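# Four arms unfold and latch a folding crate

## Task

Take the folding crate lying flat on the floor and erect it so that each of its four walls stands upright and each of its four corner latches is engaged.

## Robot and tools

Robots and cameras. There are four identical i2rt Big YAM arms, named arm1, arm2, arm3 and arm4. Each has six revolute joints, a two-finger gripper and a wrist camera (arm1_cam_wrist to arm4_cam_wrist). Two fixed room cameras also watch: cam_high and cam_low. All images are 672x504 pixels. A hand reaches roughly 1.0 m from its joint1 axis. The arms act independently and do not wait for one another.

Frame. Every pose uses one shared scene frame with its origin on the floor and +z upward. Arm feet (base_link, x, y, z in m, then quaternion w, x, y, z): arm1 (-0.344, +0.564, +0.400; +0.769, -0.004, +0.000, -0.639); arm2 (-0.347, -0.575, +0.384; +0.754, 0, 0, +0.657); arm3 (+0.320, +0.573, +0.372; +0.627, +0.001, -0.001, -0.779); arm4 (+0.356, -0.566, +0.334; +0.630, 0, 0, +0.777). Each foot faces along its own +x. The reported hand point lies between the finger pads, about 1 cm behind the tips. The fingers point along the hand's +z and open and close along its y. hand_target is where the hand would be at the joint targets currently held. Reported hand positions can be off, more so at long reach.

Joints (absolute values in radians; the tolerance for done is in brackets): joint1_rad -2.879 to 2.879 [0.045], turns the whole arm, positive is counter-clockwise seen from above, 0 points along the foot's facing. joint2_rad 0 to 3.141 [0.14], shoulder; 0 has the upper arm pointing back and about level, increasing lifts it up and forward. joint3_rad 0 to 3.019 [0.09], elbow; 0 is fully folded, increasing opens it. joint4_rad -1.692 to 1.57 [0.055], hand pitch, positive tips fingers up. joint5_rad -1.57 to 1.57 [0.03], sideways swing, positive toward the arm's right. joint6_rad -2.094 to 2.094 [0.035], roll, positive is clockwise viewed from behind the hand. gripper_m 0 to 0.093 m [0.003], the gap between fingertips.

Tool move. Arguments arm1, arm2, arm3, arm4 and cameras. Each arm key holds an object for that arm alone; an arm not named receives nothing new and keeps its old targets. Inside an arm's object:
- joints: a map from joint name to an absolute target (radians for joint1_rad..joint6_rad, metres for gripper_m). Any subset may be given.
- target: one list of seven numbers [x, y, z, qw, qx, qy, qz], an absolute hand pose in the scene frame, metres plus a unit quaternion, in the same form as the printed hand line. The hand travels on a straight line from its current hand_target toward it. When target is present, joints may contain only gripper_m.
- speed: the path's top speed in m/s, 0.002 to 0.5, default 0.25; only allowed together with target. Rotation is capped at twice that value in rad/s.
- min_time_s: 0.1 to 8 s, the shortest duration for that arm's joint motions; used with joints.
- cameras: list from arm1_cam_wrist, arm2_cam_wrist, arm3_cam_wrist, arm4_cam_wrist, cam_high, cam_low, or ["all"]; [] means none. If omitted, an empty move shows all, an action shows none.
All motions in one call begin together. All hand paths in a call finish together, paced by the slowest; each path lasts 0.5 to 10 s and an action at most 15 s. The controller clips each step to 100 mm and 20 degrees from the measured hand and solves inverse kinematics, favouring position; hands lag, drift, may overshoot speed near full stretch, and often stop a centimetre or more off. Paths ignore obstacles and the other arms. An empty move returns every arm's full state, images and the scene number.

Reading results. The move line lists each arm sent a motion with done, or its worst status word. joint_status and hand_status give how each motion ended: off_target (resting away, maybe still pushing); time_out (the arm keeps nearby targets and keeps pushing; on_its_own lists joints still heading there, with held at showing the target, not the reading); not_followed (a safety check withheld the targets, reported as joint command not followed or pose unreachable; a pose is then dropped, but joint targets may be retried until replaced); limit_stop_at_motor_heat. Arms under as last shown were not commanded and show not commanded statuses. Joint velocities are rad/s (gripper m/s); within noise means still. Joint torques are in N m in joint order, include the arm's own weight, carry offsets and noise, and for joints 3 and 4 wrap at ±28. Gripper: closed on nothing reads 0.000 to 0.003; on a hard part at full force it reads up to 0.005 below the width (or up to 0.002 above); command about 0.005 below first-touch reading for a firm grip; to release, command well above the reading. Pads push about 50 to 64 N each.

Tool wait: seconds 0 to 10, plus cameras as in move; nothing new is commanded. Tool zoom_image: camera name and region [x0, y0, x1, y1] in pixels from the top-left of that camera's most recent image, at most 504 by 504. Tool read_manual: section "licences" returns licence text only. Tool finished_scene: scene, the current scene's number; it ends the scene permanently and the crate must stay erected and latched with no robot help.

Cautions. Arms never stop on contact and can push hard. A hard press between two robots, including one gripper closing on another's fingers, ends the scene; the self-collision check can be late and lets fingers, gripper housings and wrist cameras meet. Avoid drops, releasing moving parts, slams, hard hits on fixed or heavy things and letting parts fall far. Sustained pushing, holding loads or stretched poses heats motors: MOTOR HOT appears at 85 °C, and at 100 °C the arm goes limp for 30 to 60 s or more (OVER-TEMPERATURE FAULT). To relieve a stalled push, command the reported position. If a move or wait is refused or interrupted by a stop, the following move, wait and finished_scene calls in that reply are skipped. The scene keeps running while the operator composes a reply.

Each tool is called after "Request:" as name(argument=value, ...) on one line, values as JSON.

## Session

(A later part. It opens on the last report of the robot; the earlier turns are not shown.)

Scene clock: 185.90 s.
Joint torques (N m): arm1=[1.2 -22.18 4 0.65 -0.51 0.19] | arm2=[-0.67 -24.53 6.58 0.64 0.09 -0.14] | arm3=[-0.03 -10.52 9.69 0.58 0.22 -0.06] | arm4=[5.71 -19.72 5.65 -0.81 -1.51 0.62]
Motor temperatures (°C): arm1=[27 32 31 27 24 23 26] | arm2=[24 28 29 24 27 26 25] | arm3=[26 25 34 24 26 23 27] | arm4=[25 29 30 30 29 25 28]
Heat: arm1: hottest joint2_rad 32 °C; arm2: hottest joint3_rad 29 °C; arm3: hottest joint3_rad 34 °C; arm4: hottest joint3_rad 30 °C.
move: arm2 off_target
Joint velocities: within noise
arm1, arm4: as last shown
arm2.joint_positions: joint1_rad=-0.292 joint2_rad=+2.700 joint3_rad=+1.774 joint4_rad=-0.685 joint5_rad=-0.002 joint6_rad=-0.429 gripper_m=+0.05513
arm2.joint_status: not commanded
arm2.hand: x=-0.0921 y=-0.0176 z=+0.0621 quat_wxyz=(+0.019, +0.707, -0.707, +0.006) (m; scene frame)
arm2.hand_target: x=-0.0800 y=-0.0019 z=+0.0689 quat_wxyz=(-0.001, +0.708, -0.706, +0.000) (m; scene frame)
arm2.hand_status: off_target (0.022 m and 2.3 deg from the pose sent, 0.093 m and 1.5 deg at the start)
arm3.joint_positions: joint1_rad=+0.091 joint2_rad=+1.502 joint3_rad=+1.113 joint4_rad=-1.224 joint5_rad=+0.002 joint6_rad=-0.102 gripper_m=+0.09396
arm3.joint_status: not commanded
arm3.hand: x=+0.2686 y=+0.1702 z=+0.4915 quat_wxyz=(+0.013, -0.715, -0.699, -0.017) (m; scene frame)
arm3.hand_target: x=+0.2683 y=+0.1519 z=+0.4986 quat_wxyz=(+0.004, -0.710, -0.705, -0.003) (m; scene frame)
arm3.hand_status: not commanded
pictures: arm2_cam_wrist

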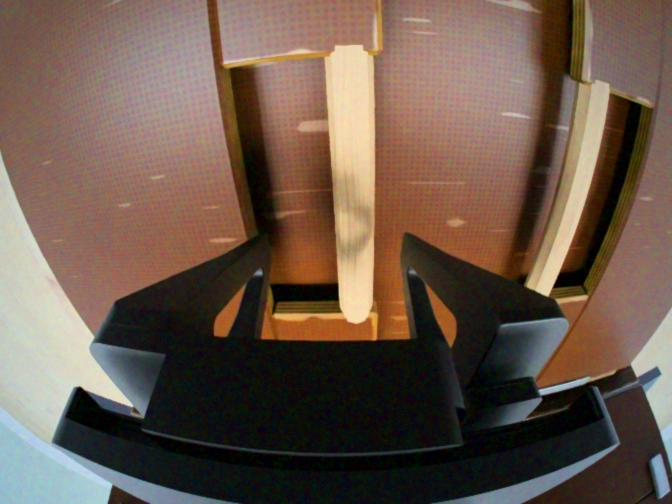

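Request:
move(arm2={"target": [-0.072, -0.001, 0.046, 0, 0.7071, -0.7071, 0], "speed": 0.1}, cameras=["arm2_cam_wrist"])

Scene clock: 190.47 s.
Joint torques (N m): arm1=[1.49 -22.59 3.99 0.46 -0.51 0.17] | arm2=[-0.73 -24.18 6.75 0.57 0.04 -0.13] | arm3=[-0.32 -10.75 9.54 0.72 0.23 -0.06] | arm4=[5.71 -19.78 5.65 -0.81 -1.51 0.62]
Motor temperatures (°C): arm1=[27 32 31 27 24 23 26] | arm2=[24 28 29 24 27 26 25] | arm3=[26 25 34 24 26 23 27] | arm4=[25 29 30 30 29 25 28]
Heat: arm1: hottest joint2_rad 32 °C; arm2: hottest joint3_rad 29 °C; arm3: hottest joint3_rad 34 °C; arm4: hottest joint3_rad 30 °C.
move: arm2 off_target
Joint velocities: within noise
arm1, arm3, arm4: as last shown
arm2.joint_positions: joint1_rad=-0.312 joint2_rad=+2.753 joint3_rad=+1.828 joint4_rad=-0.680 joint5_rad=-0.002 joint6_rad=-0.437 gripper_m=+0.05513
arm2.joint_status: not commanded
arm2.hand: x=-0.0781 y=-0.0167 z=+0.0429 quat_wxyz=(+0.016, +0.703, -0.711, +0.005) (m; scene frame)
arm2.hand_target: x=-0.0672 y=-0.0038 z=+0.0460 quat_wxyz=(+0.000, +0.704, -0.710, +0.000) (m; scene frame)
arm2.hand_status: off_target (0.017 m and 2.0 deg from the pose sent, 0.031 m and 2.3 deg at the start)
pictures: arm2_cam_wrist

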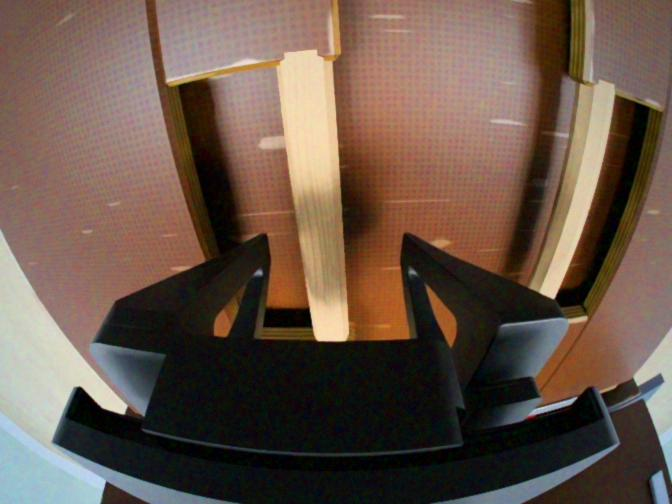

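Request:
move(arm2={"target": [-0.072, -0.001, 0.036, 0, 0.7071, -0.7071, 0], "speed": 0.1}, cameras=["arm2_cam_wrist"])

Scene clock: 192.83 s.
Joint torques (N m): arm1=[1.08 -22.71 3.97 0.46 -0.53 0.2] | arm2=[0.15 -23.82 6.8 0.69 0.05 -0.13] | arm3=[-0.56 -10.64 9.54 0.72 0.23 -0.06] | arm4=[5.71 -19.78 5.67 -0.81 -1.51 0.62]
Motor temperatures (°C): arm1=[27 32 31 27 24 23 26] | arm2=[24 28 29 24 27 26 25] | arm3=[26 25 34 24 26 23 27] | arm4=[25 29 29 30 29 25 28]
Heat: arm1: hottest joint2_rad 32 °C; arm2: hottest joint3_rad 29 °C; arm3: hottest joint3_rad 34 °C; arm4: hottest joint4_rad 30 °C.
move: arm2 off_target
Joint velocities: within noise
arm1, arm3, arm4: as last shown
arm2.joint_positions: joint1_rad=-0.310 joint2_rad=+2.769 joint3_rad=+1.843 joint4_rad=-0.677 joint5_rad=-0.002 joint6_rad=-0.437 gripper_m=+0.05513
arm2.joint_status: not commanded
arm2.hand: x=-0.0785 y=-0.0152 z=+0.0362 quat_wxyz=(+0.015, +0.704, -0.710, +0.005) (m; scene frame)
arm2.hand_target: x=-0.0728 y=-0.0006 z=+0.0371 quat_wxyz=(+0.000, +0.708, -0.707, +0.000) (m; scene frame)
arm2.hand_status: off_target (0.016 m and 1.9 deg from the pose sent, 0.018 m and 2.0 deg at the start)
pictures: arm2_cam_wrist

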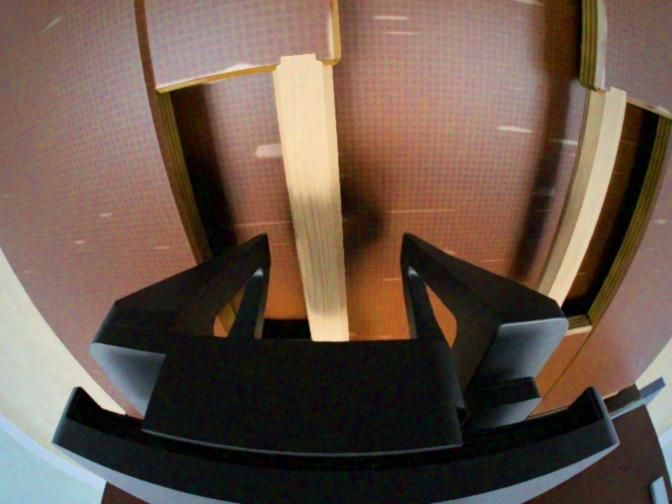

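Request:
move(arm2={"joints": {"gripper_m": 0.014}}, cameras=["arm2_cam_wrist"])

Scene clock: 194.43 s.
Joint torques (N m): arm1=[1.9 -22.48 3.89 0.53 -0.53 0.22] | arm2=[-0.15 -23.94 6.75 0.69 0.03 -0.01] | arm3=[0.15 -10.58 9.59 0.72 0.25 -0.04] | arm4=[5.71 -19.78 5.65 -0.81 -1.51 0.62]
Motor temperatures (°C): arm1=[27 32 31 27 24 23 26] | arm2=[24 28 29 24 27 26 25] | arm3=[26 25 34 24 26 23 27] | arm4=[25 29 29 30 29 25 28]
Heat: arm1: hottest joint2_rad 32 °C; arm2: hottest joint3_rad 29 °C; arm3: hottest joint3_rad 34 °C; arm4: hottest joint4_rad 30 °C.
move: arm2 off_target
Joint velocities: within noise
arm1, arm3, arm4: as last shown
arm2.joint_positions: joint1_rad=-0.302 joint2_rad=+2.771 joint3_rad=+1.843 joint4_rad=-0.677 joint5_rad=-0.010 joint6_rad=-0.456 gripper_m=+0.01739
arm2.joint_status: gripper_m off_target (ended at +0.01741, target +0.01400)
arm2.hand: x=-0.0843 y=-0.0133 z=+0.0353 quat_wxyz=(+0.017, +0.713, -0.701, +0.001) (m; scene frame)
arm2.hand_target: x=-0.0770 y=+0.0010 z=+0.0369 quat_wxyz=(+0.001, +0.713, -0.701, -0.004) (m; scene frame)
arm2.hand_status: not commanded
pictures: arm2_cam_wrist

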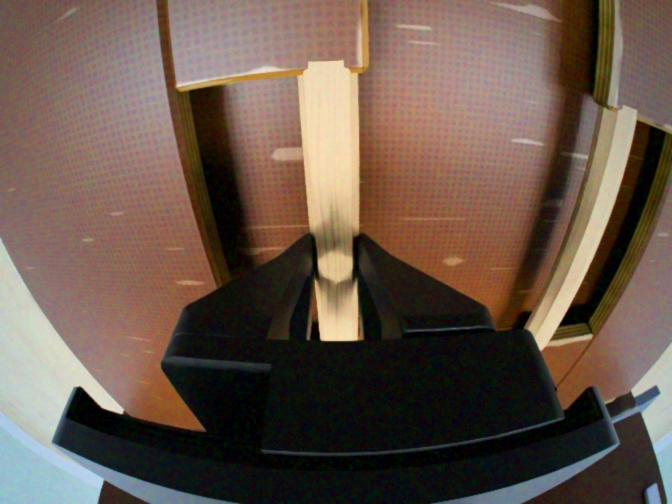

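Request:
move(arm2={"target": [-0.086, 0.001, 0.122, 0, 0.7071, -0.7071, 0], "speed": 0.12, "joints": {"gripper_m": 0.012}}, cameras=[])

Request:
move(arm2={"target": [-0.112, 0.001, 0.172, 0, 0.7071, -0.7071, 0], "speed": 0.12}, cameras=["arm2_cam_wrist", "cam_low", "cam_high"])

Scene clock: 199.83 s.
Joint torques (N m): arm1=[1.38 -22.53 3.79 0.51 -0.52 0.21] | arm2=[0.38 -29.98 4.26 -0.88 -0.32 0.31] | arm3=[-0.38 -10.23 9.68 0.7 0.23 -0.05] | arm4=[5.71 -19.78 5.65 -0.81 -1.51 0.63]
Motor temperatures (°C): arm1=[27 32 31 27 24 23 26] | arm2=[24 28 28 24 27 26 25] | arm3=[26 25 34 24 26 23 27] | arm4=[25 29 29 30 30 25 28]
Heat: arm1: hottest joint2_rad 32 °C; arm2: hottest joint2_rad 28 °C; arm3: hottest joint3_rad 34 °C; arm4: hottest joint4_rad 30 °C.
move: arm2 off_target
Joint velocities: within noise
arm1.joint_positions: joint1_rad=+0.553 joint2_rad=+2.114 joint3_rad=+1.131 joint4_rad=-0.614 joint5_rad=+0.007 joint6_rad=-0.828 gripper_m=+0.01357
arm1.joint_status: not commanded
arm1.hand: x=-0.0229 y=+0.2065 z=+0.2538 quat_wxyz=(+0.014, -0.003, -1.000, -0.005) (m; scene frame)
arm1.hand_target: x=-0.0105 y=+0.2125 z=+0.2665 quat_wxyz=(+0.001, +0.001, -1.000, -0.001) (m; scene frame)
arm1.hand_status: not commanded
arm2.joint_positions: joint1_rad=-0.290 joint2_rad=+2.660 joint3_rad=+1.749 joint4_rad=-0.682 joint5_rad=+0.014 joint6_rad=-0.453 gripper_m=+0.01703
arm2.joint_status: gripper_m off_target (ended at +0.01703, target +0.01200)
arm2.hand: x=-0.0883 y=-0.0139 z=+0.0803 quat_wxyz=(+0.008, +0.717, -0.697, +0.011) (m; scene frame)
arm2.hand_target: x=-0.0854 y=+0.0036 z=+0.1196 quat_wxyz=(-0.005, +0.708, -0.706, +0.002) (m; scene frame)
arm2.hand_status: off_target (0.044 m and 2.2 deg from the pose sent, 0.088 m and 2.2 deg at the start)
arm3, arm4: as last shown
pictures: none
No camera images: "cameras" was empty.

Scene clock: 200.93 s.
Joint torques (N m): arm1=[1.73 -22.48 4.12 0.47 -0.51 0.22] | arm2=[0.62 -29.45 4.38 -1.01 -0.67 0.47] | arm3=[0.21 -10.64 9.65 0.61 0.23 -0.05] | arm4=[5.71 -19.78 5.65 -0.81 -1.51 0.62]
Motor temperatures (°C): arm1=[27 32 31 27 24 23 26] | arm2=[24 29 28 24 27 26 25] | arm3=[26 25 34 24 26 23 27] | arm4=[25 29 29 30 30 25 28]
Heat: arm1: hottest joint2_rad 32 °C; arm2: hottest joint2_rad 29 °C; arm3: hottest joint3_rad 34 °C; arm4: hottest joint4_rad 30 °C.
move: arm2 off_target
Joint velocities: within noise
arm1, arm3, arm4: as last shown
arm2.joint_positions: joint1_rad=-0.266 joint2_rad=+2.539 joint3_rad=+1.662 joint4_rad=-0.720 joint5_rad=+0.014 joint6_rad=-0.430 gripper_m=+0.01654
arm2.joint_status: not commanded
arm2.hand: x=-0.1052 y=-0.0149 z=+0.1319 quat_wxyz=(+0.009, +0.717, -0.697, +0.012) (m; scene frame)
arm2.hand_target: x=-0.1077 y=-0.0006 z=+0.1699 quat_wxyz=(+0.000, +0.705, -0.709, +0.000) (m; scene frame)
arm2.hand_status: off_target (0.044 m and 2.4 deg from the pose sent, 0.096 m and 2.2 deg at the start)
pictures: arm2_cam_wrist, cam_high, cam_low

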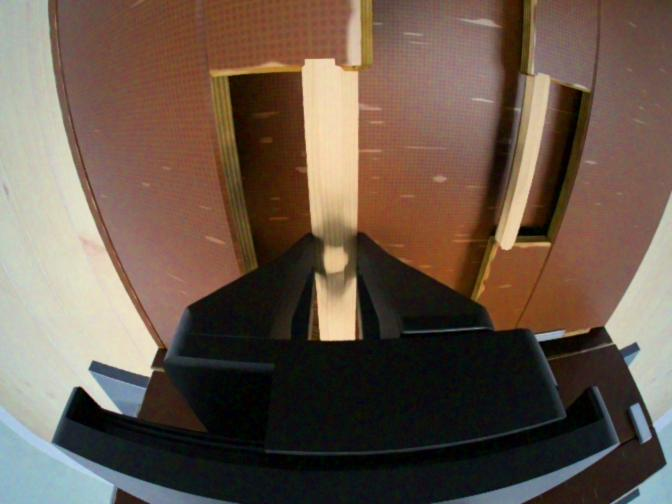

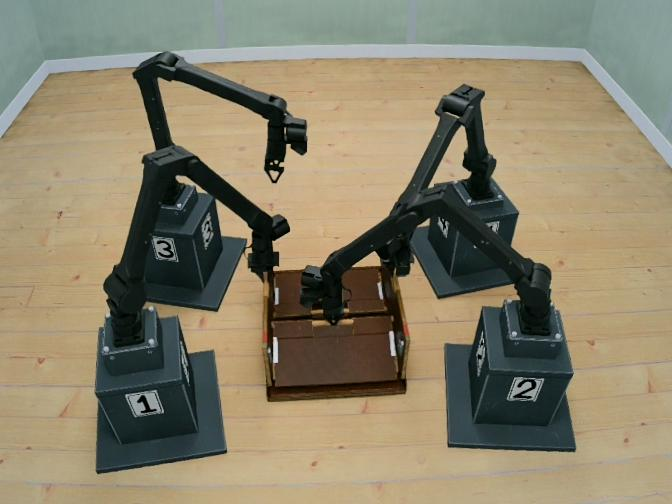

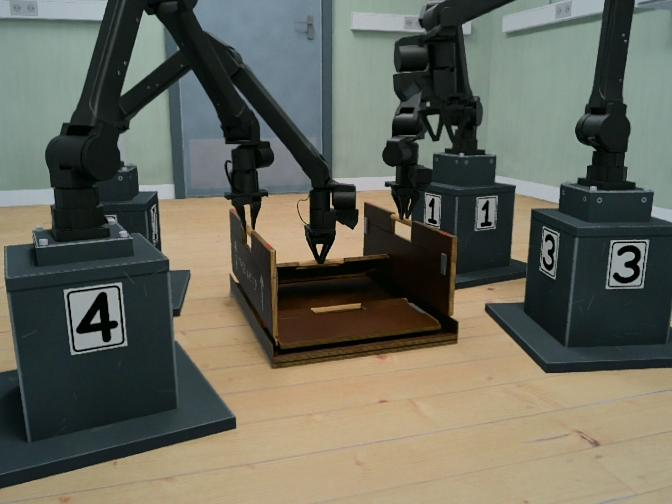

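Request:
move(arm2={"target": [-0.160, 0.001, 0.226, 0, 0.7071, -0.7071, 0], "speed": 0.12}, cameras=[])

Request:
move(arm2={"target": [-0.220, 0.0, 0.256, 0, 0.7071, -0.7071, 0], "speed": 0.12}, cameras=["arm2_cam_wrist", "cam_low", "cam_high"])

Scene clock: 205.03 s.
Joint torques (N m): arm1=[1.61 -22.24 4 0.43 -0.53 0.22] | arm2=[1.55 -27.16 5.19 -0.31 -0.66 0.33] | arm3=[-0.32 -10.29 9.74 0.79 0.24 -0.06] | arm4=[5.71 -19.78 5.65 -0.81 -1.51 0.62]
Motor temperatures (°C): arm1=[27 32 30 27 24 23 26] | arm2=[24 29 28 24 27 26 25] | arm3=[26 25 34 24 26 23 27] | arm4=[25 29 29 30 30 25 28]
Heat: arm1: hottest joint2_rad 32 °C; arm2: hottest joint2_rad 29 °C; arm3: hottest joint3_rad 34 °C; arm4: hottest joint4_rad 30 °C.
move: arm2 off_target
Joint velocities: within noise
arm1, arm3: as last shown
arm2.joint_positions: joint1_rad=-0.200 joint2_rad=+2.387 joint3_rad=+1.559 joint4_rad=-0.780 joint5_rad=+0.014 joint6_rad=-0.346 gripper_m=+0.01552
arm2.joint_status: not commanded
arm2.hand: x=-0.1481 y=-0.0158 z=+0.1955 quat_wxyz=(+0.013, +0.711, -0.703, +0.015) (m; scene frame)
arm2.hand_target: x=-0.1572 y=+0.0007 z=+0.2251 quat_wxyz=(+0.000, +0.706, -0.708, +0.000) (m; scene frame)
arm2.hand_status: off_target (0.037 m and 2.4 deg from the pose sent, 0.110 m and 2.4 deg at the start)
arm4.joint_positions: joint1_rad=+0.616 joint2_rad=+2.012 joint3_rad=+1.205 joint4_rad=-0.761 joint5_rad=+0.040 joint6_rad=-0.746 gripper_m=+0.01621
arm4.joint_status: not commanded
arm4.hand: x=-0.0131 y=-0.2140 z=+0.2550 quat_wxyz=(-0.016, +1.000, -0.001, +0.012) (m; scene frame)
arm4.hand_target: x=-0.0292 y=-0.2433 z=+0.2627 quat_wxyz=(+0.001, +1.000, +0.001, +0.002) (m; scene frame)
arm4.hand_status: not commanded
pictures: none
No camera images: "cameras" was empty.

Scene clock: 206.33 s.
Joint torques (N m): arm1=[1.61 -22.83 4 0.53 -0.53 0.17] | arm2=[2.96 -25.17 5.52 -0.03 -0.93 0.32] | arm3=[-0.26 -10.7 9.69 0.77 0.2 -0.03] | arm4=[5.71 -19.78 5.65 -0.81 -1.51 0.63]
Motor temperatures (°C): arm1=[27 32 30 27 24 23 26] | arm2=[24 29 28 24 27 26 25] | arm3=[26 25 34 24 26 23 27] | arm4=[25 29 29 30 30 25 28]
Heat: arm1: hottest joint2_rad 32 °C; arm2: hottest joint2_rad 29 °C; arm3: hottest joint3_rad 34 °C; arm4: hottest joint4_rad 30 °C.
move: arm2 off_target
Joint velocities: within noise
arm1, arm3, arm4: as last shown
arm2.joint_positions: joint1_rad=-0.114 joint2_rad=+2.286 joint3_rad=+1.484 joint4_rad=-0.811 joint5_rad=+0.022 joint6_rad=-0.248 gripper_m=+0.01430
arm2.joint_status: not commanded
arm2.hand: x=-0.1997 y=-0.0174 z=+0.2339 quat_wxyz=(+0.012, +0.706, -0.707, +0.020) (m; scene frame)
arm2.hand_target: x=-0.2203 y=-0.0017 z=+0.2554 quat_wxyz=(+0.003, +0.707, -0.707, +0.003) (m; scene frame)
arm2.hand_status: off_target (0.035 m and 2.7 deg from the pose sent, 0.095 m and 2.4 deg at the start)
pictures: arm2_cam_wrist, cam_high, cam_low

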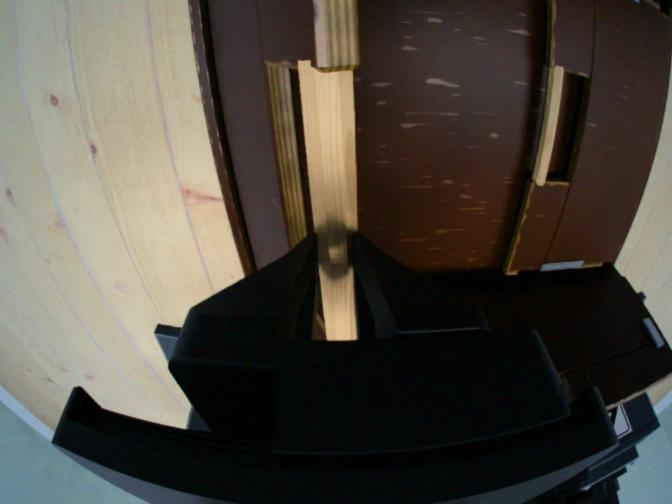

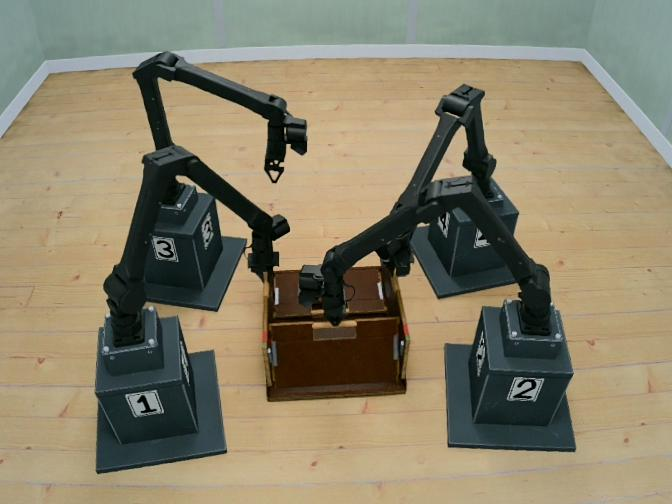

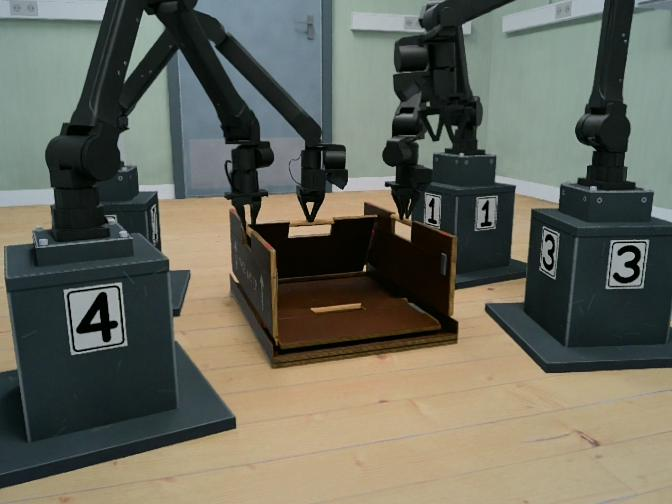

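Request:
move(arm1={"target": [-0.010, 0.234, 0.268, 0, 0, 1, 0], "speed": 0.08}, arm4={"target": [-0.031, -0.262, 0.265, 0, 1, 0, 0], "speed": 0.08}, cameras=["arm1_cam_wrist", "arm4_cam_wrist", "cam_low", "cam_high", "arm3_cam_wrist"])

Scene clock: 210.37 s.
Joint torques (N m): arm1=[3.66 -23.77 2.62 -0.47 -0.67 0.33] | arm2=[2.96 -25.17 5.5 -0.05 -0.93 0.32] | arm3=[0.09 -10.58 9.65 0.84 0.22 -0.04] | arm4=[7.36 -20.37 4.56 -1.58 -1.62 0.79]
Motor temperatures (°C): arm1=[27 32 30 27 24 23 26] | arm2=[24 30 28 24 28 26 25] | arm3=[26 25 34 24 26 23 27] | arm4=[25 30 29 30 30 25 28]
Heat: arm1: hottest joint2_rad 32 °C; arm2: hottest joint2_rad 30 °C; arm3: hottest joint3_rad 34 °C; arm4: hottest joint2_rad 30 °C.
move: arm1 off_target; arm4 off_target
Joint velocities: within noise
arm1.joint_positions: joint1_rad=+0.556 joint2_rad=+2.100 joint3_rad=+1.098 joint4_rad=-0.560 joint5_rad=+0.010 joint6_rad=-0.813 gripper_m=+0.01357
arm1.joint_status: not commanded
arm1.hand: x=-0.0230 y=+0.2080 z=+0.2534 quat_wxyz=(+0.003, -0.009, -1.000, +0.009) (m; scene frame)
arm1.hand_target: x=-0.0105 y=+0.2328 z=+0.2664 quat_wxyz=(+0.000, +0.001, -1.000, +0.000) (m; scene frame)
arm1.hand_status: off_target (0.033 m and 1.5 deg from the pose sent, 0.033 m and 1.7 deg at the start)
arm2: as last shown
arm3.joint_positions: joint1_rad=+0.091 joint2_rad=+1.502 joint3_rad=+1.113 joint4_rad=-1.224 joint5_rad=+0.002 joint6_rad=-0.102 gripper_m=+0.09396
arm3.joint_status: not commanded
arm3.hand: x=+0.2686 y=+0.1702 z=+0.4915 quat_wxyz=(+0.013, -0.715, -0.699, -0.017) (m; scene frame)
arm3.hand_target: x=+0.2683 y=+0.1519 z=+0.4986 quat_wxyz=(+0.004, -0.710, -0.705, -0.003) (m; scene frame)
arm3.hand_status: not commanded
arm4.joint_positions: joint1_rad=+0.619 joint2_rad=+1.999 joint3_rad=+1.182 joint4_rad=-0.726 joint5_rad=+0.046 joint6_rad=-0.736 gripper_m=+0.01621
arm4.joint_status: not commanded
arm4.hand: x=-0.0129 y=-0.2149 z=+0.2550 quat_wxyz=(-0.027, +1.000, -0.005, +0.005) (m; scene frame)
arm4.hand_target: x=-0.0287 y=-0.2588 z=+0.2637 quat_wxyz=(-0.001, +1.000, +0.000, +0.002) (m; scene frame)
arm4.hand_status: off_target (0.051 m and 3.2 deg from the pose sent, 0.052 m and 2.3 deg at the start)
pictures: arm1_cam_wrist, arm3_cam_wrist, arm4_cam_wrist, cam_high, cam_low

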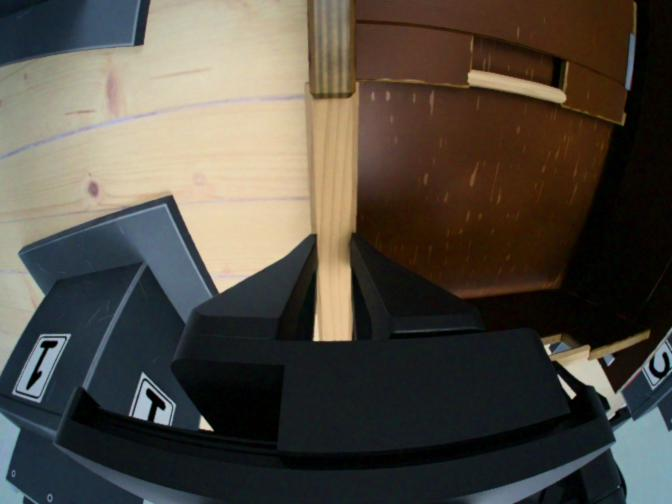

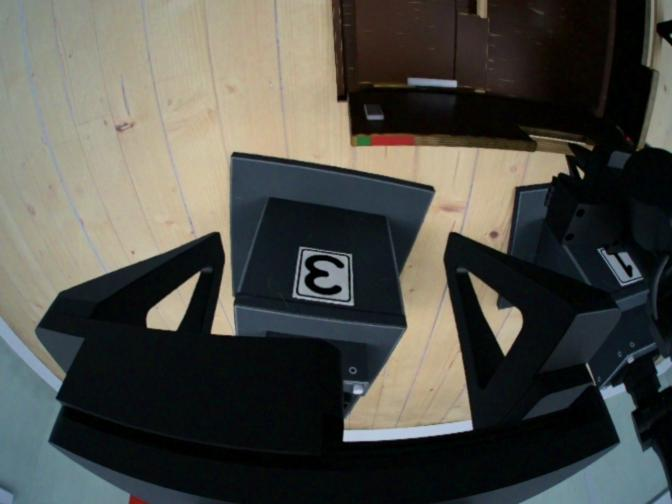

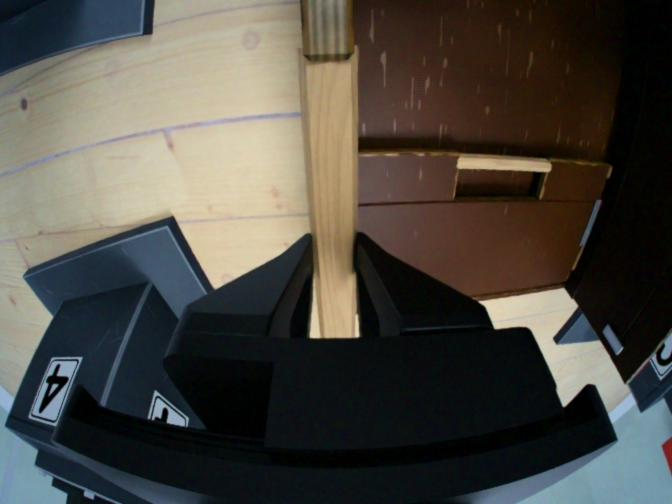

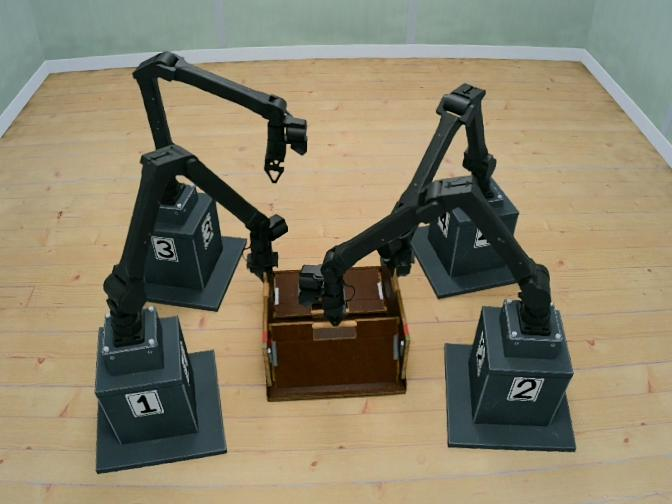

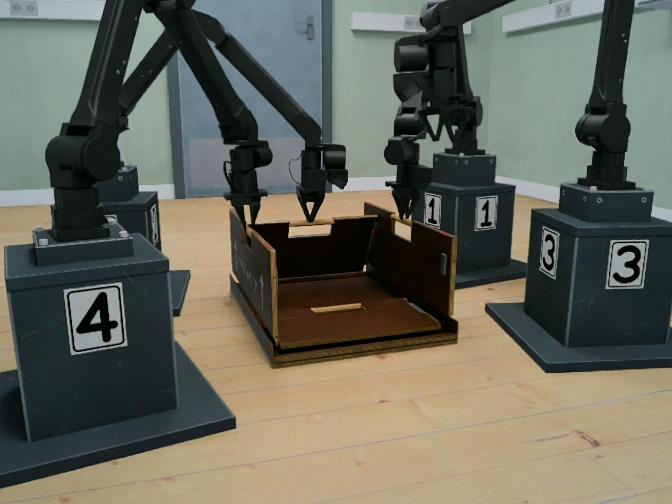

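Request:
move(arm1={"target": [-0.010, 0.222, 0.267, 0, 0, 1, 0], "speed": 0.08}, arm4={"target": [-0.031, -0.248, 0.264, 0, 1, 0, 0], "speed": 0.08}, arm2={"target": [-0.262, 0.0, 0.270, 0, 0.7071, -0.7071, 0], "speed": 0.1}, cameras=["arm2_cam_wrist", "cam_low", "cam_high"])

Scene clock: 213.67 s.
Joint torques (N m): arm1=[2.55 -21.54 4.56 -1.14 -0.68 0.19] | arm2=[-0.32 -24.41 5.46 -0.01 0.03 0.07] | arm3=[-0.15 -10.58 9.66 0.81 0.21 -0.02] | arm4=[5.89 -19.08 6.83 -2.04 -1.68 0.58]
Motor temperatures (°C): arm1=[27 32 30 27 24 23 26] | arm2=[24 30 28 24 28 26 25] | arm3=[26 25 34 24 26 23 27] | arm4=[25 30 29 30 30 25 28]
Heat: arm1: hottest joint2_rad 32 °C; arm2: hottest joint2_rad 30 °C; arm3: hottest joint3_rad 34 °C; arm4: hottest joint2_rad 30 °C.
move: arm1 off_target; arm2 off_target; arm4 off_target
Joint velocities: within noise
arm1.joint_positions: joint1_rad=+0.556 joint2_rad=+2.100 joint3_rad=+1.098 joint4_rad=-0.560 joint5_rad=+0.010 joint6_rad=-0.813 gripper_m=+0.01357
arm1.joint_status: not commanded
arm1.hand: x=-0.0230 y=+0.2080 z=+0.2534 quat_wxyz=(+0.003, -0.009, -1.000, +0.009) (m; scene frame)
arm1.hand_target: x=-0.0104 y=+0.2215 z=+0.2663 quat_wxyz=(+0.000, +0.000, -1.000, +0.000) (m; scene frame)
arm1.hand_status: off_target (0.023 m and 1.5 deg from the pose sent, 0.023 m and 1.5 deg at the start)
arm2.joint_positions: joint1_rad=-0.005 joint2_rad=+2.242 joint3_rad=+1.456 joint4_rad=-0.812 joint5_rad=-0.001 joint6_rad=-0.150 gripper_m=+0.01205
arm2.joint_status: not commanded
arm2.hand: x=-0.2655 y=-0.0068 z=+0.2513 quat_wxyz=(+0.011, +0.710, -0.704, +0.008) (m; scene frame)
arm2.hand_target: x=-0.2616 y=+0.0003 z=+0.2695 quat_wxyz=(+0.000, +0.706, -0.709, +0.000) (m; scene frame)
arm2.hand_status: off_target (0.020 m and 1.6 deg from the pose sent, 0.074 m and 2.7 deg at the start)
arm3: as last shown
arm4.joint_positions: joint1_rad=+0.619 joint2_rad=+1.999 joint3_rad=+1.182 joint4_rad=-0.726 joint5_rad=+0.046 joint6_rad=-0.736 gripper_m=+0.01621
arm4.joint_status: not commanded
arm4.hand: x=-0.0129 y=-0.2149 z=+0.2550 quat_wxyz=(-0.027, +1.000, -0.005, +0.005) (m; scene frame)
arm4.hand_target: x=-0.0297 y=-0.2467 z=+0.2633 quat_wxyz=(-0.001, +1.000, +0.000, +0.001) (m; scene frame)
arm4.hand_status: off_target (0.039 m and 3.2 deg from the pose sent, 0.039 m and 3.2 deg at the start)
pictures: arm2_cam_wrist, cam_high, cam_low

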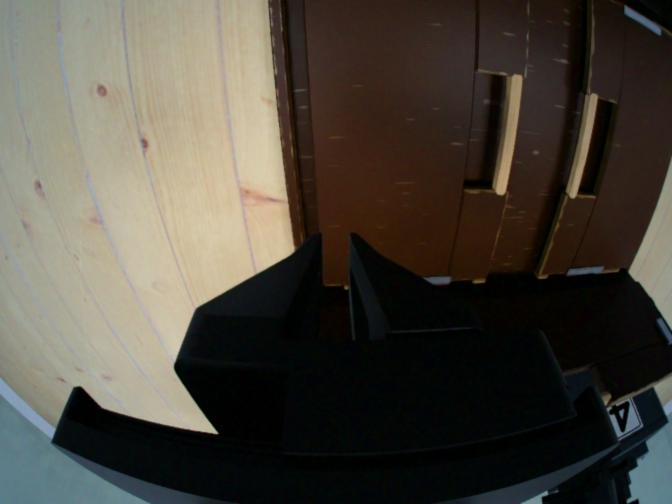

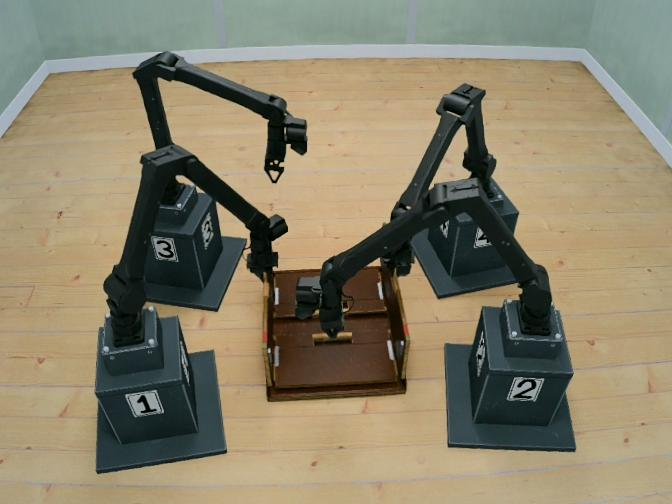

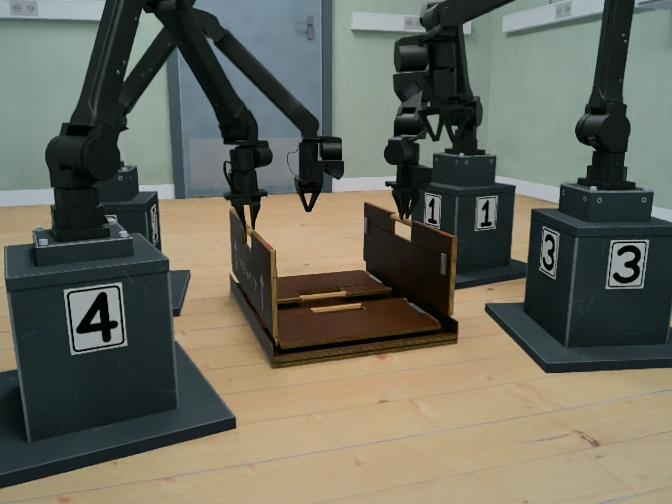

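Request:
move(arm1={"joints": {"gripper_m": 0.024}}, arm4={"joints": {"gripper_m": 0.026}}, cameras=["arm1_cam_wrist", "arm4_cam_wrist"])

Scene clock: 222.83 s.
Joint torques (N m): arm1=[-0.44 -20.37 4.75 0.12 0.04 0.2] | arm2=[-0.5 -24.47 5.45 -0.01 0.03 0.07] | arm3=[-0.15 -10.4 9.65 0.81 0.25 -0.03] | arm4=[5.83 -18.96 6.83 -1.77 -1.39 0.33]
Motor temperatures (°C): arm1=[27 32 30 27 24 23 26] | arm2=[24 29 27 24 27 26 25] | arm3=[26 25 35 24 26 23 27] | arm4=[25 30 29 30 31 25 28]
Heat: arm1: hottest joint2_rad 32 °C; arm2: hottest joint2_rad 29 °C; arm3: hottest joint3_rad 35 °C; arm4: hottest joint5_rad 31 °C.
move: arm1 done; arm4 done
Joint velocities: within noise
arm1.joint_positions: joint1_rad=+0.594 joint2_rad=+2.080 joint3_rad=+1.098 joint4_rad=-0.598 joint5_rad=-0.007 joint6_rad=-0.813 gripper_m=+0.02396
arm1.joint_status: all done
arm1.hand: x=-0.0103 y=+0.2256 z=+0.2623 quat_wxyz=(+0.004, +0.010, -1.000, -0.003) (m; scene frame)
arm1.hand_target: x=-0.0084 y=+0.2258 z=+0.2666 quat_wxyz=(+0.003, +0.005, -1.000, -0.003) (m; scene frame)
arm1.hand_status: not commanded
arm2.joint_positions: joint1_rad=-0.003 joint2_rad=+2.242 joint3_rad=+1.456 joint4_rad=-0.812 joint5_rad=-0.001 joint6_rad=-0.150 gripper_m=+0.01205
arm2.joint_status: not commanded
arm2.hand: x=-0.2664 y=-0.0067 z=+0.2513 quat_wxyz=(+0.011, +0.711, -0.703, +0.008) (m; scene frame)
arm2.hand_target: x=-0.2625 y=+0.0004 z=+0.2695 quat_wxyz=(+0.000, +0.706, -0.708, +0.000) (m; scene frame)
arm2.hand_status: not commanded
arm3: as last shown
arm4.joint_positions: joint1_rad=+0.620 joint2_rad=+1.998 joint3_rad=+1.182 joint4_rad=-0.732 joint5_rad=+0.037 joint6_rad=-0.713 gripper_m=+0.02602
arm4.joint_status: all done
arm4.hand: x=-0.0136 y=-0.2174 z=+0.2556 quat_wxyz=(-0.022, +1.000, -0.015, +0.003) (m; scene frame)
arm4.hand_target: x=-0.0300 y=-0.2468 z=+0.2635 quat_wxyz=(+0.000, +1.000, +0.000, +0.000) (m; scene frame)
arm4.hand_status: not commanded
pictures: arm1_cam_wrist, arm4_cam_wrist

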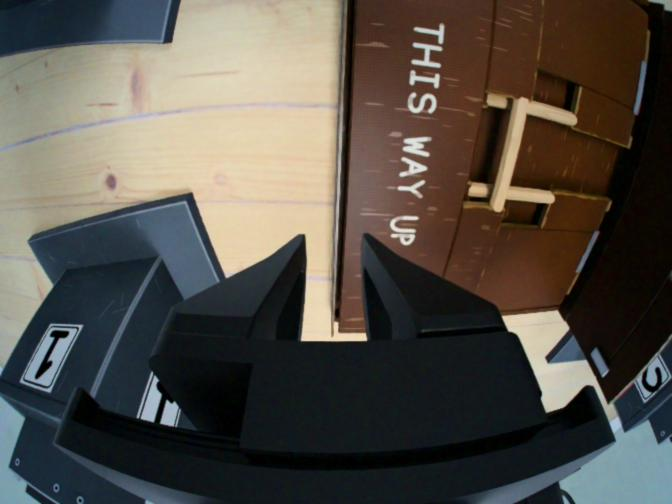

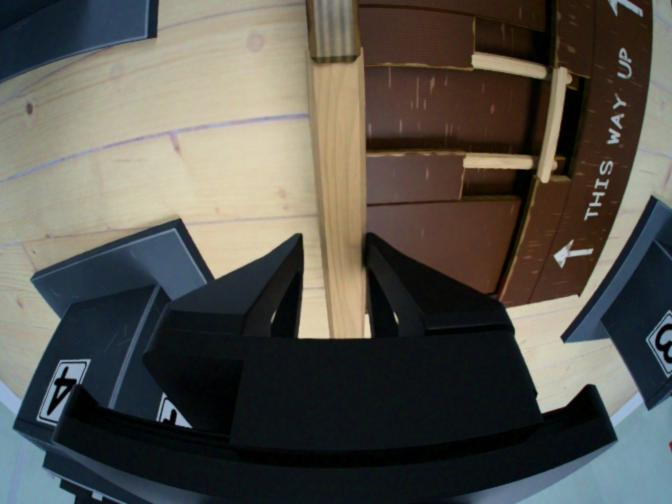

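Request:
move(arm4={"target": [-0.030, -0.243, 0.236, 0, 1, 0, 0], "speed": 0.08}, cameras=["arm4_cam_wrist"])

Scene clock: 225.00 s.
Joint torques (N m): arm1=[-0.5 -20.25 4.7 0.17 0.06 0.19] | arm2=[-0.56 -24.47 5.46 -0.01 0.02 0.06] | arm3=[-0.38 -10.34 9.68 0.85 0.23 -0.05] | arm4=[5.19 -14.62 6.67 0.14 -1.37 0.25]
Motor temperatures (°C): arm1=[27 32 30 27 24 23 26] | arm2=[24 29 27 24 27 26 25] | arm3=[26 25 35 24 26 23 27] | arm4=[25 30 29 30 31 25 28]
Heat: arm1: hottest joint2_rad 32 °C; arm2: hottest joint2_rad 29 °C; arm3: hottest joint3_rad 35 °C; arm4: hottest joint5_rad 31 °C.
move: arm4 off_target
Joint velocities: within noise
arm1, arm2, arm3: as last shown
arm4.joint_positions: joint1_rad=+0.620 joint2_rad=+1.999 joint3_rad=+1.182 joint4_rad=-0.729 joint5_rad=+0.037 joint6_rad=-0.703 gripper_m=+0.02602
arm4.joint_status: not commanded
arm4.hand: x=-0.0140 y=-0.2171 z=+0.2549 quat_wxyz=(-0.022, +1.000, -0.020, +0.003) (m; scene frame)
arm4.hand_target: x=-0.0263 y=-0.2443 z=+0.2371 quat_wxyz=(+0.002, +1.000, -0.005, +0.004) (m; scene frame)
arm4.hand_status: off_target (0.036 m and 3.5 deg from the pose sent, 0.036 m and 3.1 deg at the start)
pictures: arm4_cam_wrist

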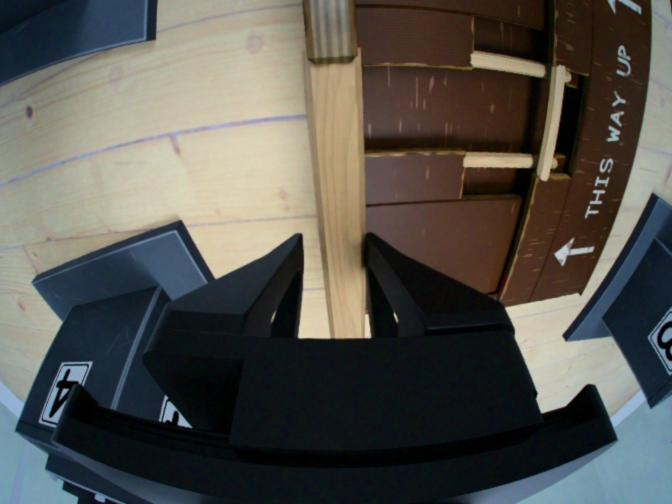

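Request:
move(arm4={"target": [-0.024, -0.226, 0.232, 0, 1, 0, 0], "speed": 0.08}, cameras=["arm4_cam_wrist"])

Scene clock: 227.00 s.
Joint torques (N m): arm1=[0.03 -19.96 4.56 0.27 0.05 0.23] | arm2=[-0.5 -24.47 5.46 0.01 0.02 0.06] | arm3=[-0.26 -10.46 9.58 0.77 0.24 -0.04] | arm4=[2.9 -13.8 8.47 -0.02 -0.88 -0.11]
Motor temperatures (°C): arm1=[27 32 30 27 24 23 26] | arm2=[24 29 27 24 27 26 25] | arm3=[26 25 35 24 26 23 27] | arm4=[25 30 29 30 30 25 28]
Heat: arm1: hottest joint2_rad 32 °C; arm2: hottest joint2_rad 29 °C; arm3: hottest joint3_rad 35 °C; arm4: hottest joint2_rad 30 °C.
move: arm4 off_target
Joint velocities: within noise
arm1, arm2, arm3: as last shown
arm4.joint_positions: joint1_rad=+0.619 joint2_rad=+2.009 joint3_rad=+1.182 joint4_rad=-0.709 joint5_rad=+0.022 joint6_rad=-0.720 gripper_m=+0.02602
arm4.joint_status: not commanded
arm4.hand: x=-0.0174 y=-0.2165 z=+0.2505 quat_wxyz=(-0.020, +1.000, -0.012, -0.006) (m; scene frame)
arm4.hand_target: x=-0.0246 y=-0.2251 z=+0.2331 quat_wxyz=(-0.003, +1.000, +0.004, -0.003) (m; scene frame)
arm4.hand_status: off_target (0.022 m and 2.8 deg from the pose sent, 0.027 m and 3.5 deg at the start)
pictures: arm4_cam_wrist

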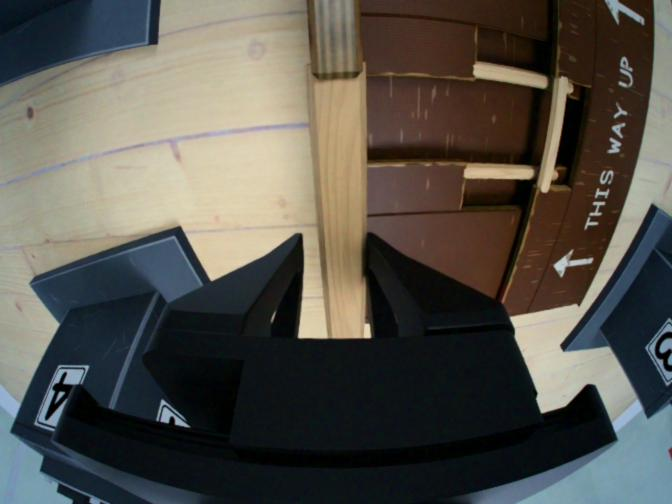

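Request:
move(arm4={"target": [-0.026, -0.220, 0.220, 0, 1, 0, 0], "speed": 0.08}, cameras=["arm4_cam_wrist", "cam_low"])

Scene clock: 230.10 s.
Joint torques (N m): arm1=[-0.03 -20.72 4.68 0.23 0.04 0.21] | arm2=[-0.5 -24.47 5.48 -0.01 0.03 0.06] | arm3=[-0.62 -10.52 9.69 0.73 0.21 -0.08] | arm4=[2.43 -14.62 8.34 -0.09 -0.54 -0.07]
Motor temperatures (°C): arm1=[27 32 30 27 24 23 26] | arm2=[24 29 27 24 27 26 25] | arm3=[26 25 35 24 26 23 27] | arm4=[25 30 29 30 30 25 28]
Heat: arm1: hottest joint2_rad 32 °C; arm2: hottest joint2_rad 29 °C; arm3: hottest joint3_rad 35 °C; arm4: hottest joint2_rad 30 °C.
move: arm4 off_target
Joint velocities: within noise
arm1, arm2, arm3: as last shown
arm4.joint_positions: joint1_rad=+0.620 joint2_rad=+2.050 joint3_rad=+1.201 joint4_rad=-0.698 joint5_rad=+0.011 joint6_rad=-0.722 gripper_m=+0.02602
arm4.joint_status: not commanded
arm4.hand: x=-0.0216 y=-0.2162 z=+0.2350 quat_wxyz=(-0.012, +1.000, -0.011, -0.005) (m; scene frame)
arm4.hand_target: x=-0.0261 y=-0.2209 z=+0.2201 quat_wxyz=(+0.000, +1.000, +0.001, -0.001) (m; scene frame)
arm4.hand_status: off_target (0.016 m and 1.9 deg from the pose sent, 0.032 m and 2.8 deg at the start)
pictures: arm4_cam_wrist, cam_low

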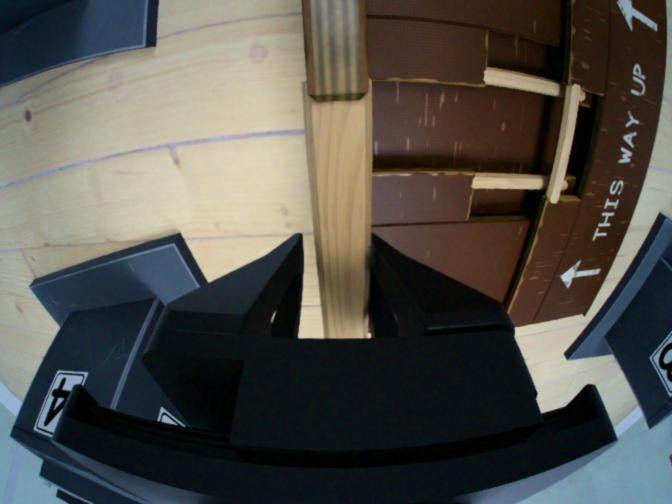

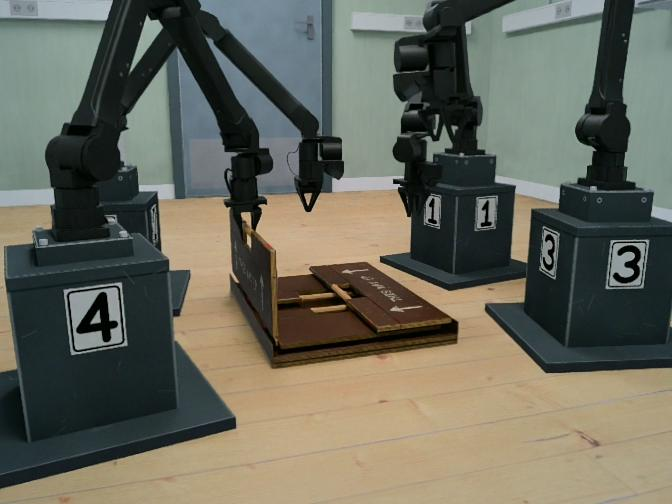

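Request:
move(arm4={"joints": {"gripper_m": 0.010}}, arm1={"target": [-0.015, 0.014, 0.125, 0, 0, 1, 0], "joints": {"gripper_m": 0.055}}, cameras=["arm1_cam_wrist", "arm4_cam_wrist"])

Scene clock: 242.40 s.
Joint torques (N m): arm1=[-0.73 -24.82 8.23 0.02 0 -0.05] | arm2=[-0.5 -24.41 5.46 -0.01 0.02 0.07] | arm3=[0.21 -10.05 9.52 0.8 0.26 -0.05] | arm4=[2.78 -14.8 8.03 -0.24 -0.59 0.29]
Motor temperatures (°C): arm1=[27 32 30 27 23 23 26] | arm2=[24 29 27 24 27 26 25] | arm3=[26 25 35 24 26 23 27] | arm4=[25 30 29 30 29 25 27]
Heat: arm1: hottest joint2_rad 32 °C; arm2: hottest joint2_rad 29 °C; arm3: hottest joint3_rad 35 °C; arm4: hottest joint2_rad 30 °C.
move: arm1 off_target; arm4 off_target
Joint velocities: within noise
arm1.joint_positions: joint1_rad=+0.363 joint2_rad=+2.617 joint3_rad=+1.753 joint4_rad=-0.724 joint5_rad=-0.010 joint6_rad=-1.005 gripper_m=+0.05494
arm1.joint_status: all done
arm1.hand: x=-0.0181 y=+0.0277 z=+0.1240 quat_wxyz=(+0.003, -0.010, -1.000, -0.007) (m; scene frame)
arm1.hand_target: x=-0.0134 y=+0.0162 z=+0.1236 quat_wxyz=(-0.001, -0.004, -1.000, -0.001) (m; scene frame)
arm1.hand_status: off_target (0.014 m and 1.4 deg from the pose sent, 0.252 m and 1.3 deg at the start)
arm2, arm3: as last shown
arm4.joint_positions: joint1_rad=+0.616 joint2_rad=+2.052 joint3_rad=+1.204 joint4_rad=-0.696 joint5_rad=+0.013 joint6_rad=-0.754 gripper_m=+0.01663
arm4.joint_status: gripper_m off_target (ended at +0.01665, target +0.01000)
arm4.hand: x=-0.0211 y=-0.2132 z=+0.2351 quat_wxyz=(-0.014, +1.000, +0.003, -0.005) (m; scene frame)
arm4.hand_target: x=-0.0253 y=-0.2214 z=+0.2200 quat_wxyz=(+0.001, +1.000, +0.001, +0.001) (m; scene frame)
arm4.hand_status: not commanded
pictures: arm1_cam_wrist, arm4_cam_wrist

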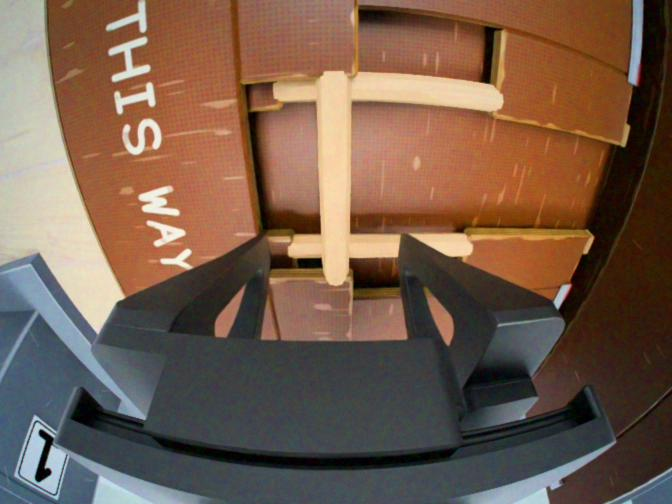

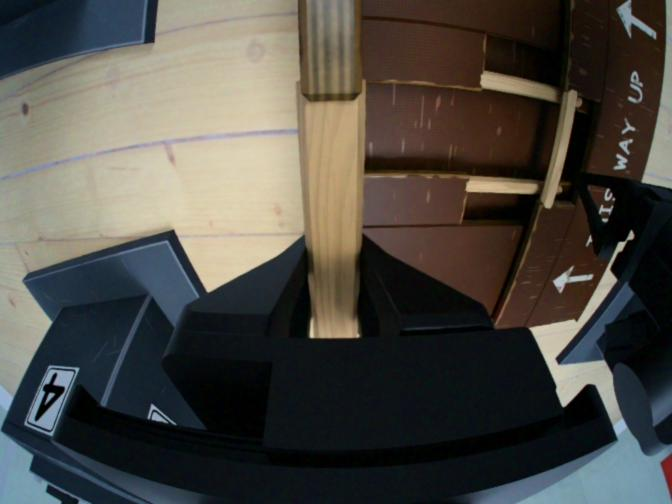

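Request:
move(arm1={"target": [-0.016, 0.012, 0.040, 0, 0, 1, 0], "speed": 0.12}, cameras=["arm1_cam_wrist"])

Scene clock: 245.43 s.
Joint torques (N m): arm1=[-1.08 -24.64 7.76 0.66 0.13 -0.06] | arm2=[-0.5 -24.41 5.45 0.01 0.03 0.06] | arm3=[0.32 -10.34 9.65 0.75 0.25 -0.05] | arm4=[2.78 -14.74 8.02 -0.24 -0.58 0.28]
Motor temperatures (°C): arm1=[27 32 30 27 23 23 26] | arm2=[24 29 27 24 27 26 25] | arm3=[26 25 35 24 26 23 27] | arm4=[25 30 30 30 29 25 28]
Heat: arm1: hottest joint2_rad 32 °C; arm2: hottest joint2_rad 29 °C; arm3: hottest joint3_rad 35 °C; arm4: hottest joint2_rad 30 °C.
move: arm1 off_target
Joint velocities: within noise
arm1.joint_positions: joint1_rad=+0.363 joint2_rad=+2.806 joint3_rad=+1.885 joint4_rad=-0.683 joint5_rad=-0.009 joint6_rad=-1.015 gripper_m=+0.05494
arm1.joint_status: not commanded
arm1.hand: x=-0.0202 y=+0.0293 z=+0.0403 quat_wxyz=(+0.008, -0.004, -1.000, -0.013) (m; scene frame)
arm1.hand_target: x=-0.0169 y=+0.0133 z=+0.0405 quat_wxyz=(+0.001, -0.001, -1.000, +0.000) (m; scene frame)
arm1.hand_status: off_target (0.018 m and 1.8 deg from the pose sent, 0.086 m and 1.4 deg at the start)
arm2, arm3, arm4: as last shown
pictures: arm1_cam_wrist

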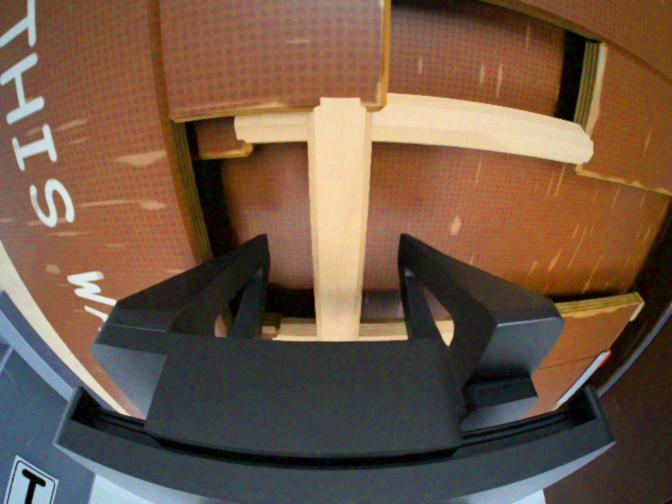

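Request:
move(arm1={"target": [-0.016, 0.0115, 0.033, 0, 0, 1, 0], "speed": 0.08}, cameras=[])

Request:
move(arm1={"joints": {"gripper_m": 0.014}}, cameras=["arm1_cam_wrist"])

Scene clock: 247.20 s.
Joint torques (N m): arm1=[-0.73 -25.23 7.79 0.88 0.12 -0.04] | arm2=[-0.5 -24.41 5.46 -0.01 0.03 0.07] | arm3=[-0.15 -10.81 9.58 0.64 0.26 -0.02] | arm4=[2.73 -14.8 8.03 -0.24 -0.58 0.28]
Motor temperatures (°C): arm1=[27 32 31 27 23 23 25] | arm2=[24 29 27 24 27 26 25] | arm3=[26 25 35 24 26 23 27] | arm4=[25 30 30 30 29 25 28]
Heat: arm1: hottest joint2_rad 32 °C; arm2: hottest joint2_rad 29 °C; arm3: hottest joint3_rad 35 °C; arm4: hottest joint2_rad 30 °C.
move: arm1 off_target
Joint velocities: within noise
arm1.joint_positions: joint1_rad=+0.363 joint2_rad=+2.820 joint3_rad=+1.904 joint4_rad=-0.683 joint5_rad=-0.009 joint6_rad=-1.017 gripper_m=+0.05494
arm1.joint_status: not commanded
arm1.hand: x=-0.0185 y=+0.0264 z=+0.0361 quat_wxyz=(+0.006, -0.003, -1.000, -0.011) (m; scene frame)
arm1.hand_target: x=-0.0161 y=+0.0118 z=+0.0333 quat_wxyz=(+0.000, +0.000, -1.000, +0.000) (m; scene frame)
arm1.hand_status: off_target (0.015 m and 1.5 deg from the pose sent, 0.020 m and 1.8 deg at the start)
arm2, arm4: as last shown
arm3.joint_positions: joint1_rad=+0.091 joint2_rad=+1.502 joint3_rad=+1.113 joint4_rad=-1.224 joint5_rad=+0.002 joint6_rad=-0.102 gripper_m=+0.09396
arm3.joint_status: not commanded
arm3.hand: x=+0.2686 y=+0.1702 z=+0.4915 quat_wxyz=(+0.013, -0.715, -0.699, -0.017) (m; scene frame)
arm3.hand_target: x=+0.2683 y=+0.1519 z=+0.4986 quat_wxyz=(+0.004, -0.710, -0.705, -0.003) (m; scene frame)
arm3.hand_status: not commanded
pictures: none
No camera images: "cameras" was empty.

Scene clock: 247.87 s.
Joint torques (N m): arm1=[-1.03 -24.76 7.88 0.61 0.11 -0.08] | arm2=[-0.5 -24.41 5.46 -0.01 0.03 0.07] | arm3=[0.26 -10.11 9.72 0.7 0.25 -0.05] | arm4=[2.78 -14.8 8.03 -0.25 -0.59 0.28]
Motor temperatures (°C): arm1=[27 32 31 27 23 23 26] | arm2=[24 29 27 24 27 26 25] | arm3=[26 25 35 24 26 23 27] | arm4=[25 30 30 30 29 25 28]
Heat: arm1: hottest joint2_rad 32 °C; arm2: hottest joint2_rad 29 °C; arm3: hottest joint3_rad 35 °C; arm4: hottest joint2_rad 30 °C.
move: arm1 off_target
Joint velocities: within noise
arm1.joint_positions: joint1_rad=+0.363 joint2_rad=+2.820 joint3_rad=+1.904 joint4_rad=-0.684 joint5_rad=-0.012 joint6_rad=-1.017 gripper_m=+0.01718
arm1.joint_status: gripper_m off_target (ended at +0.01720, target +0.01400)
arm1.hand: x=-0.0182 y=+0.0270 z=+0.0361 quat_wxyz=(+0.006, -0.003, -1.000, -0.013) (m; scene frame)
arm1.hand_target: x=-0.0157 y=+0.0122 z=+0.0333 quat_wxyz=(-0.001, +0.000, -1.000, -0.001) (m; scene frame)
arm1.hand_status: not commanded
arm2, arm3, arm4: as last shown
pictures: arm1_cam_wrist

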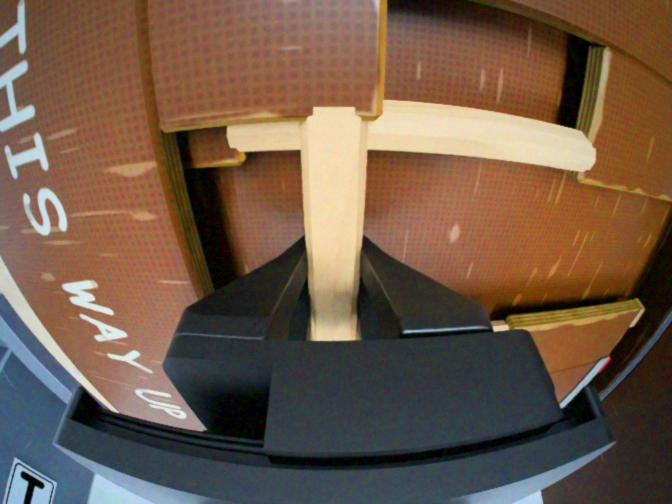

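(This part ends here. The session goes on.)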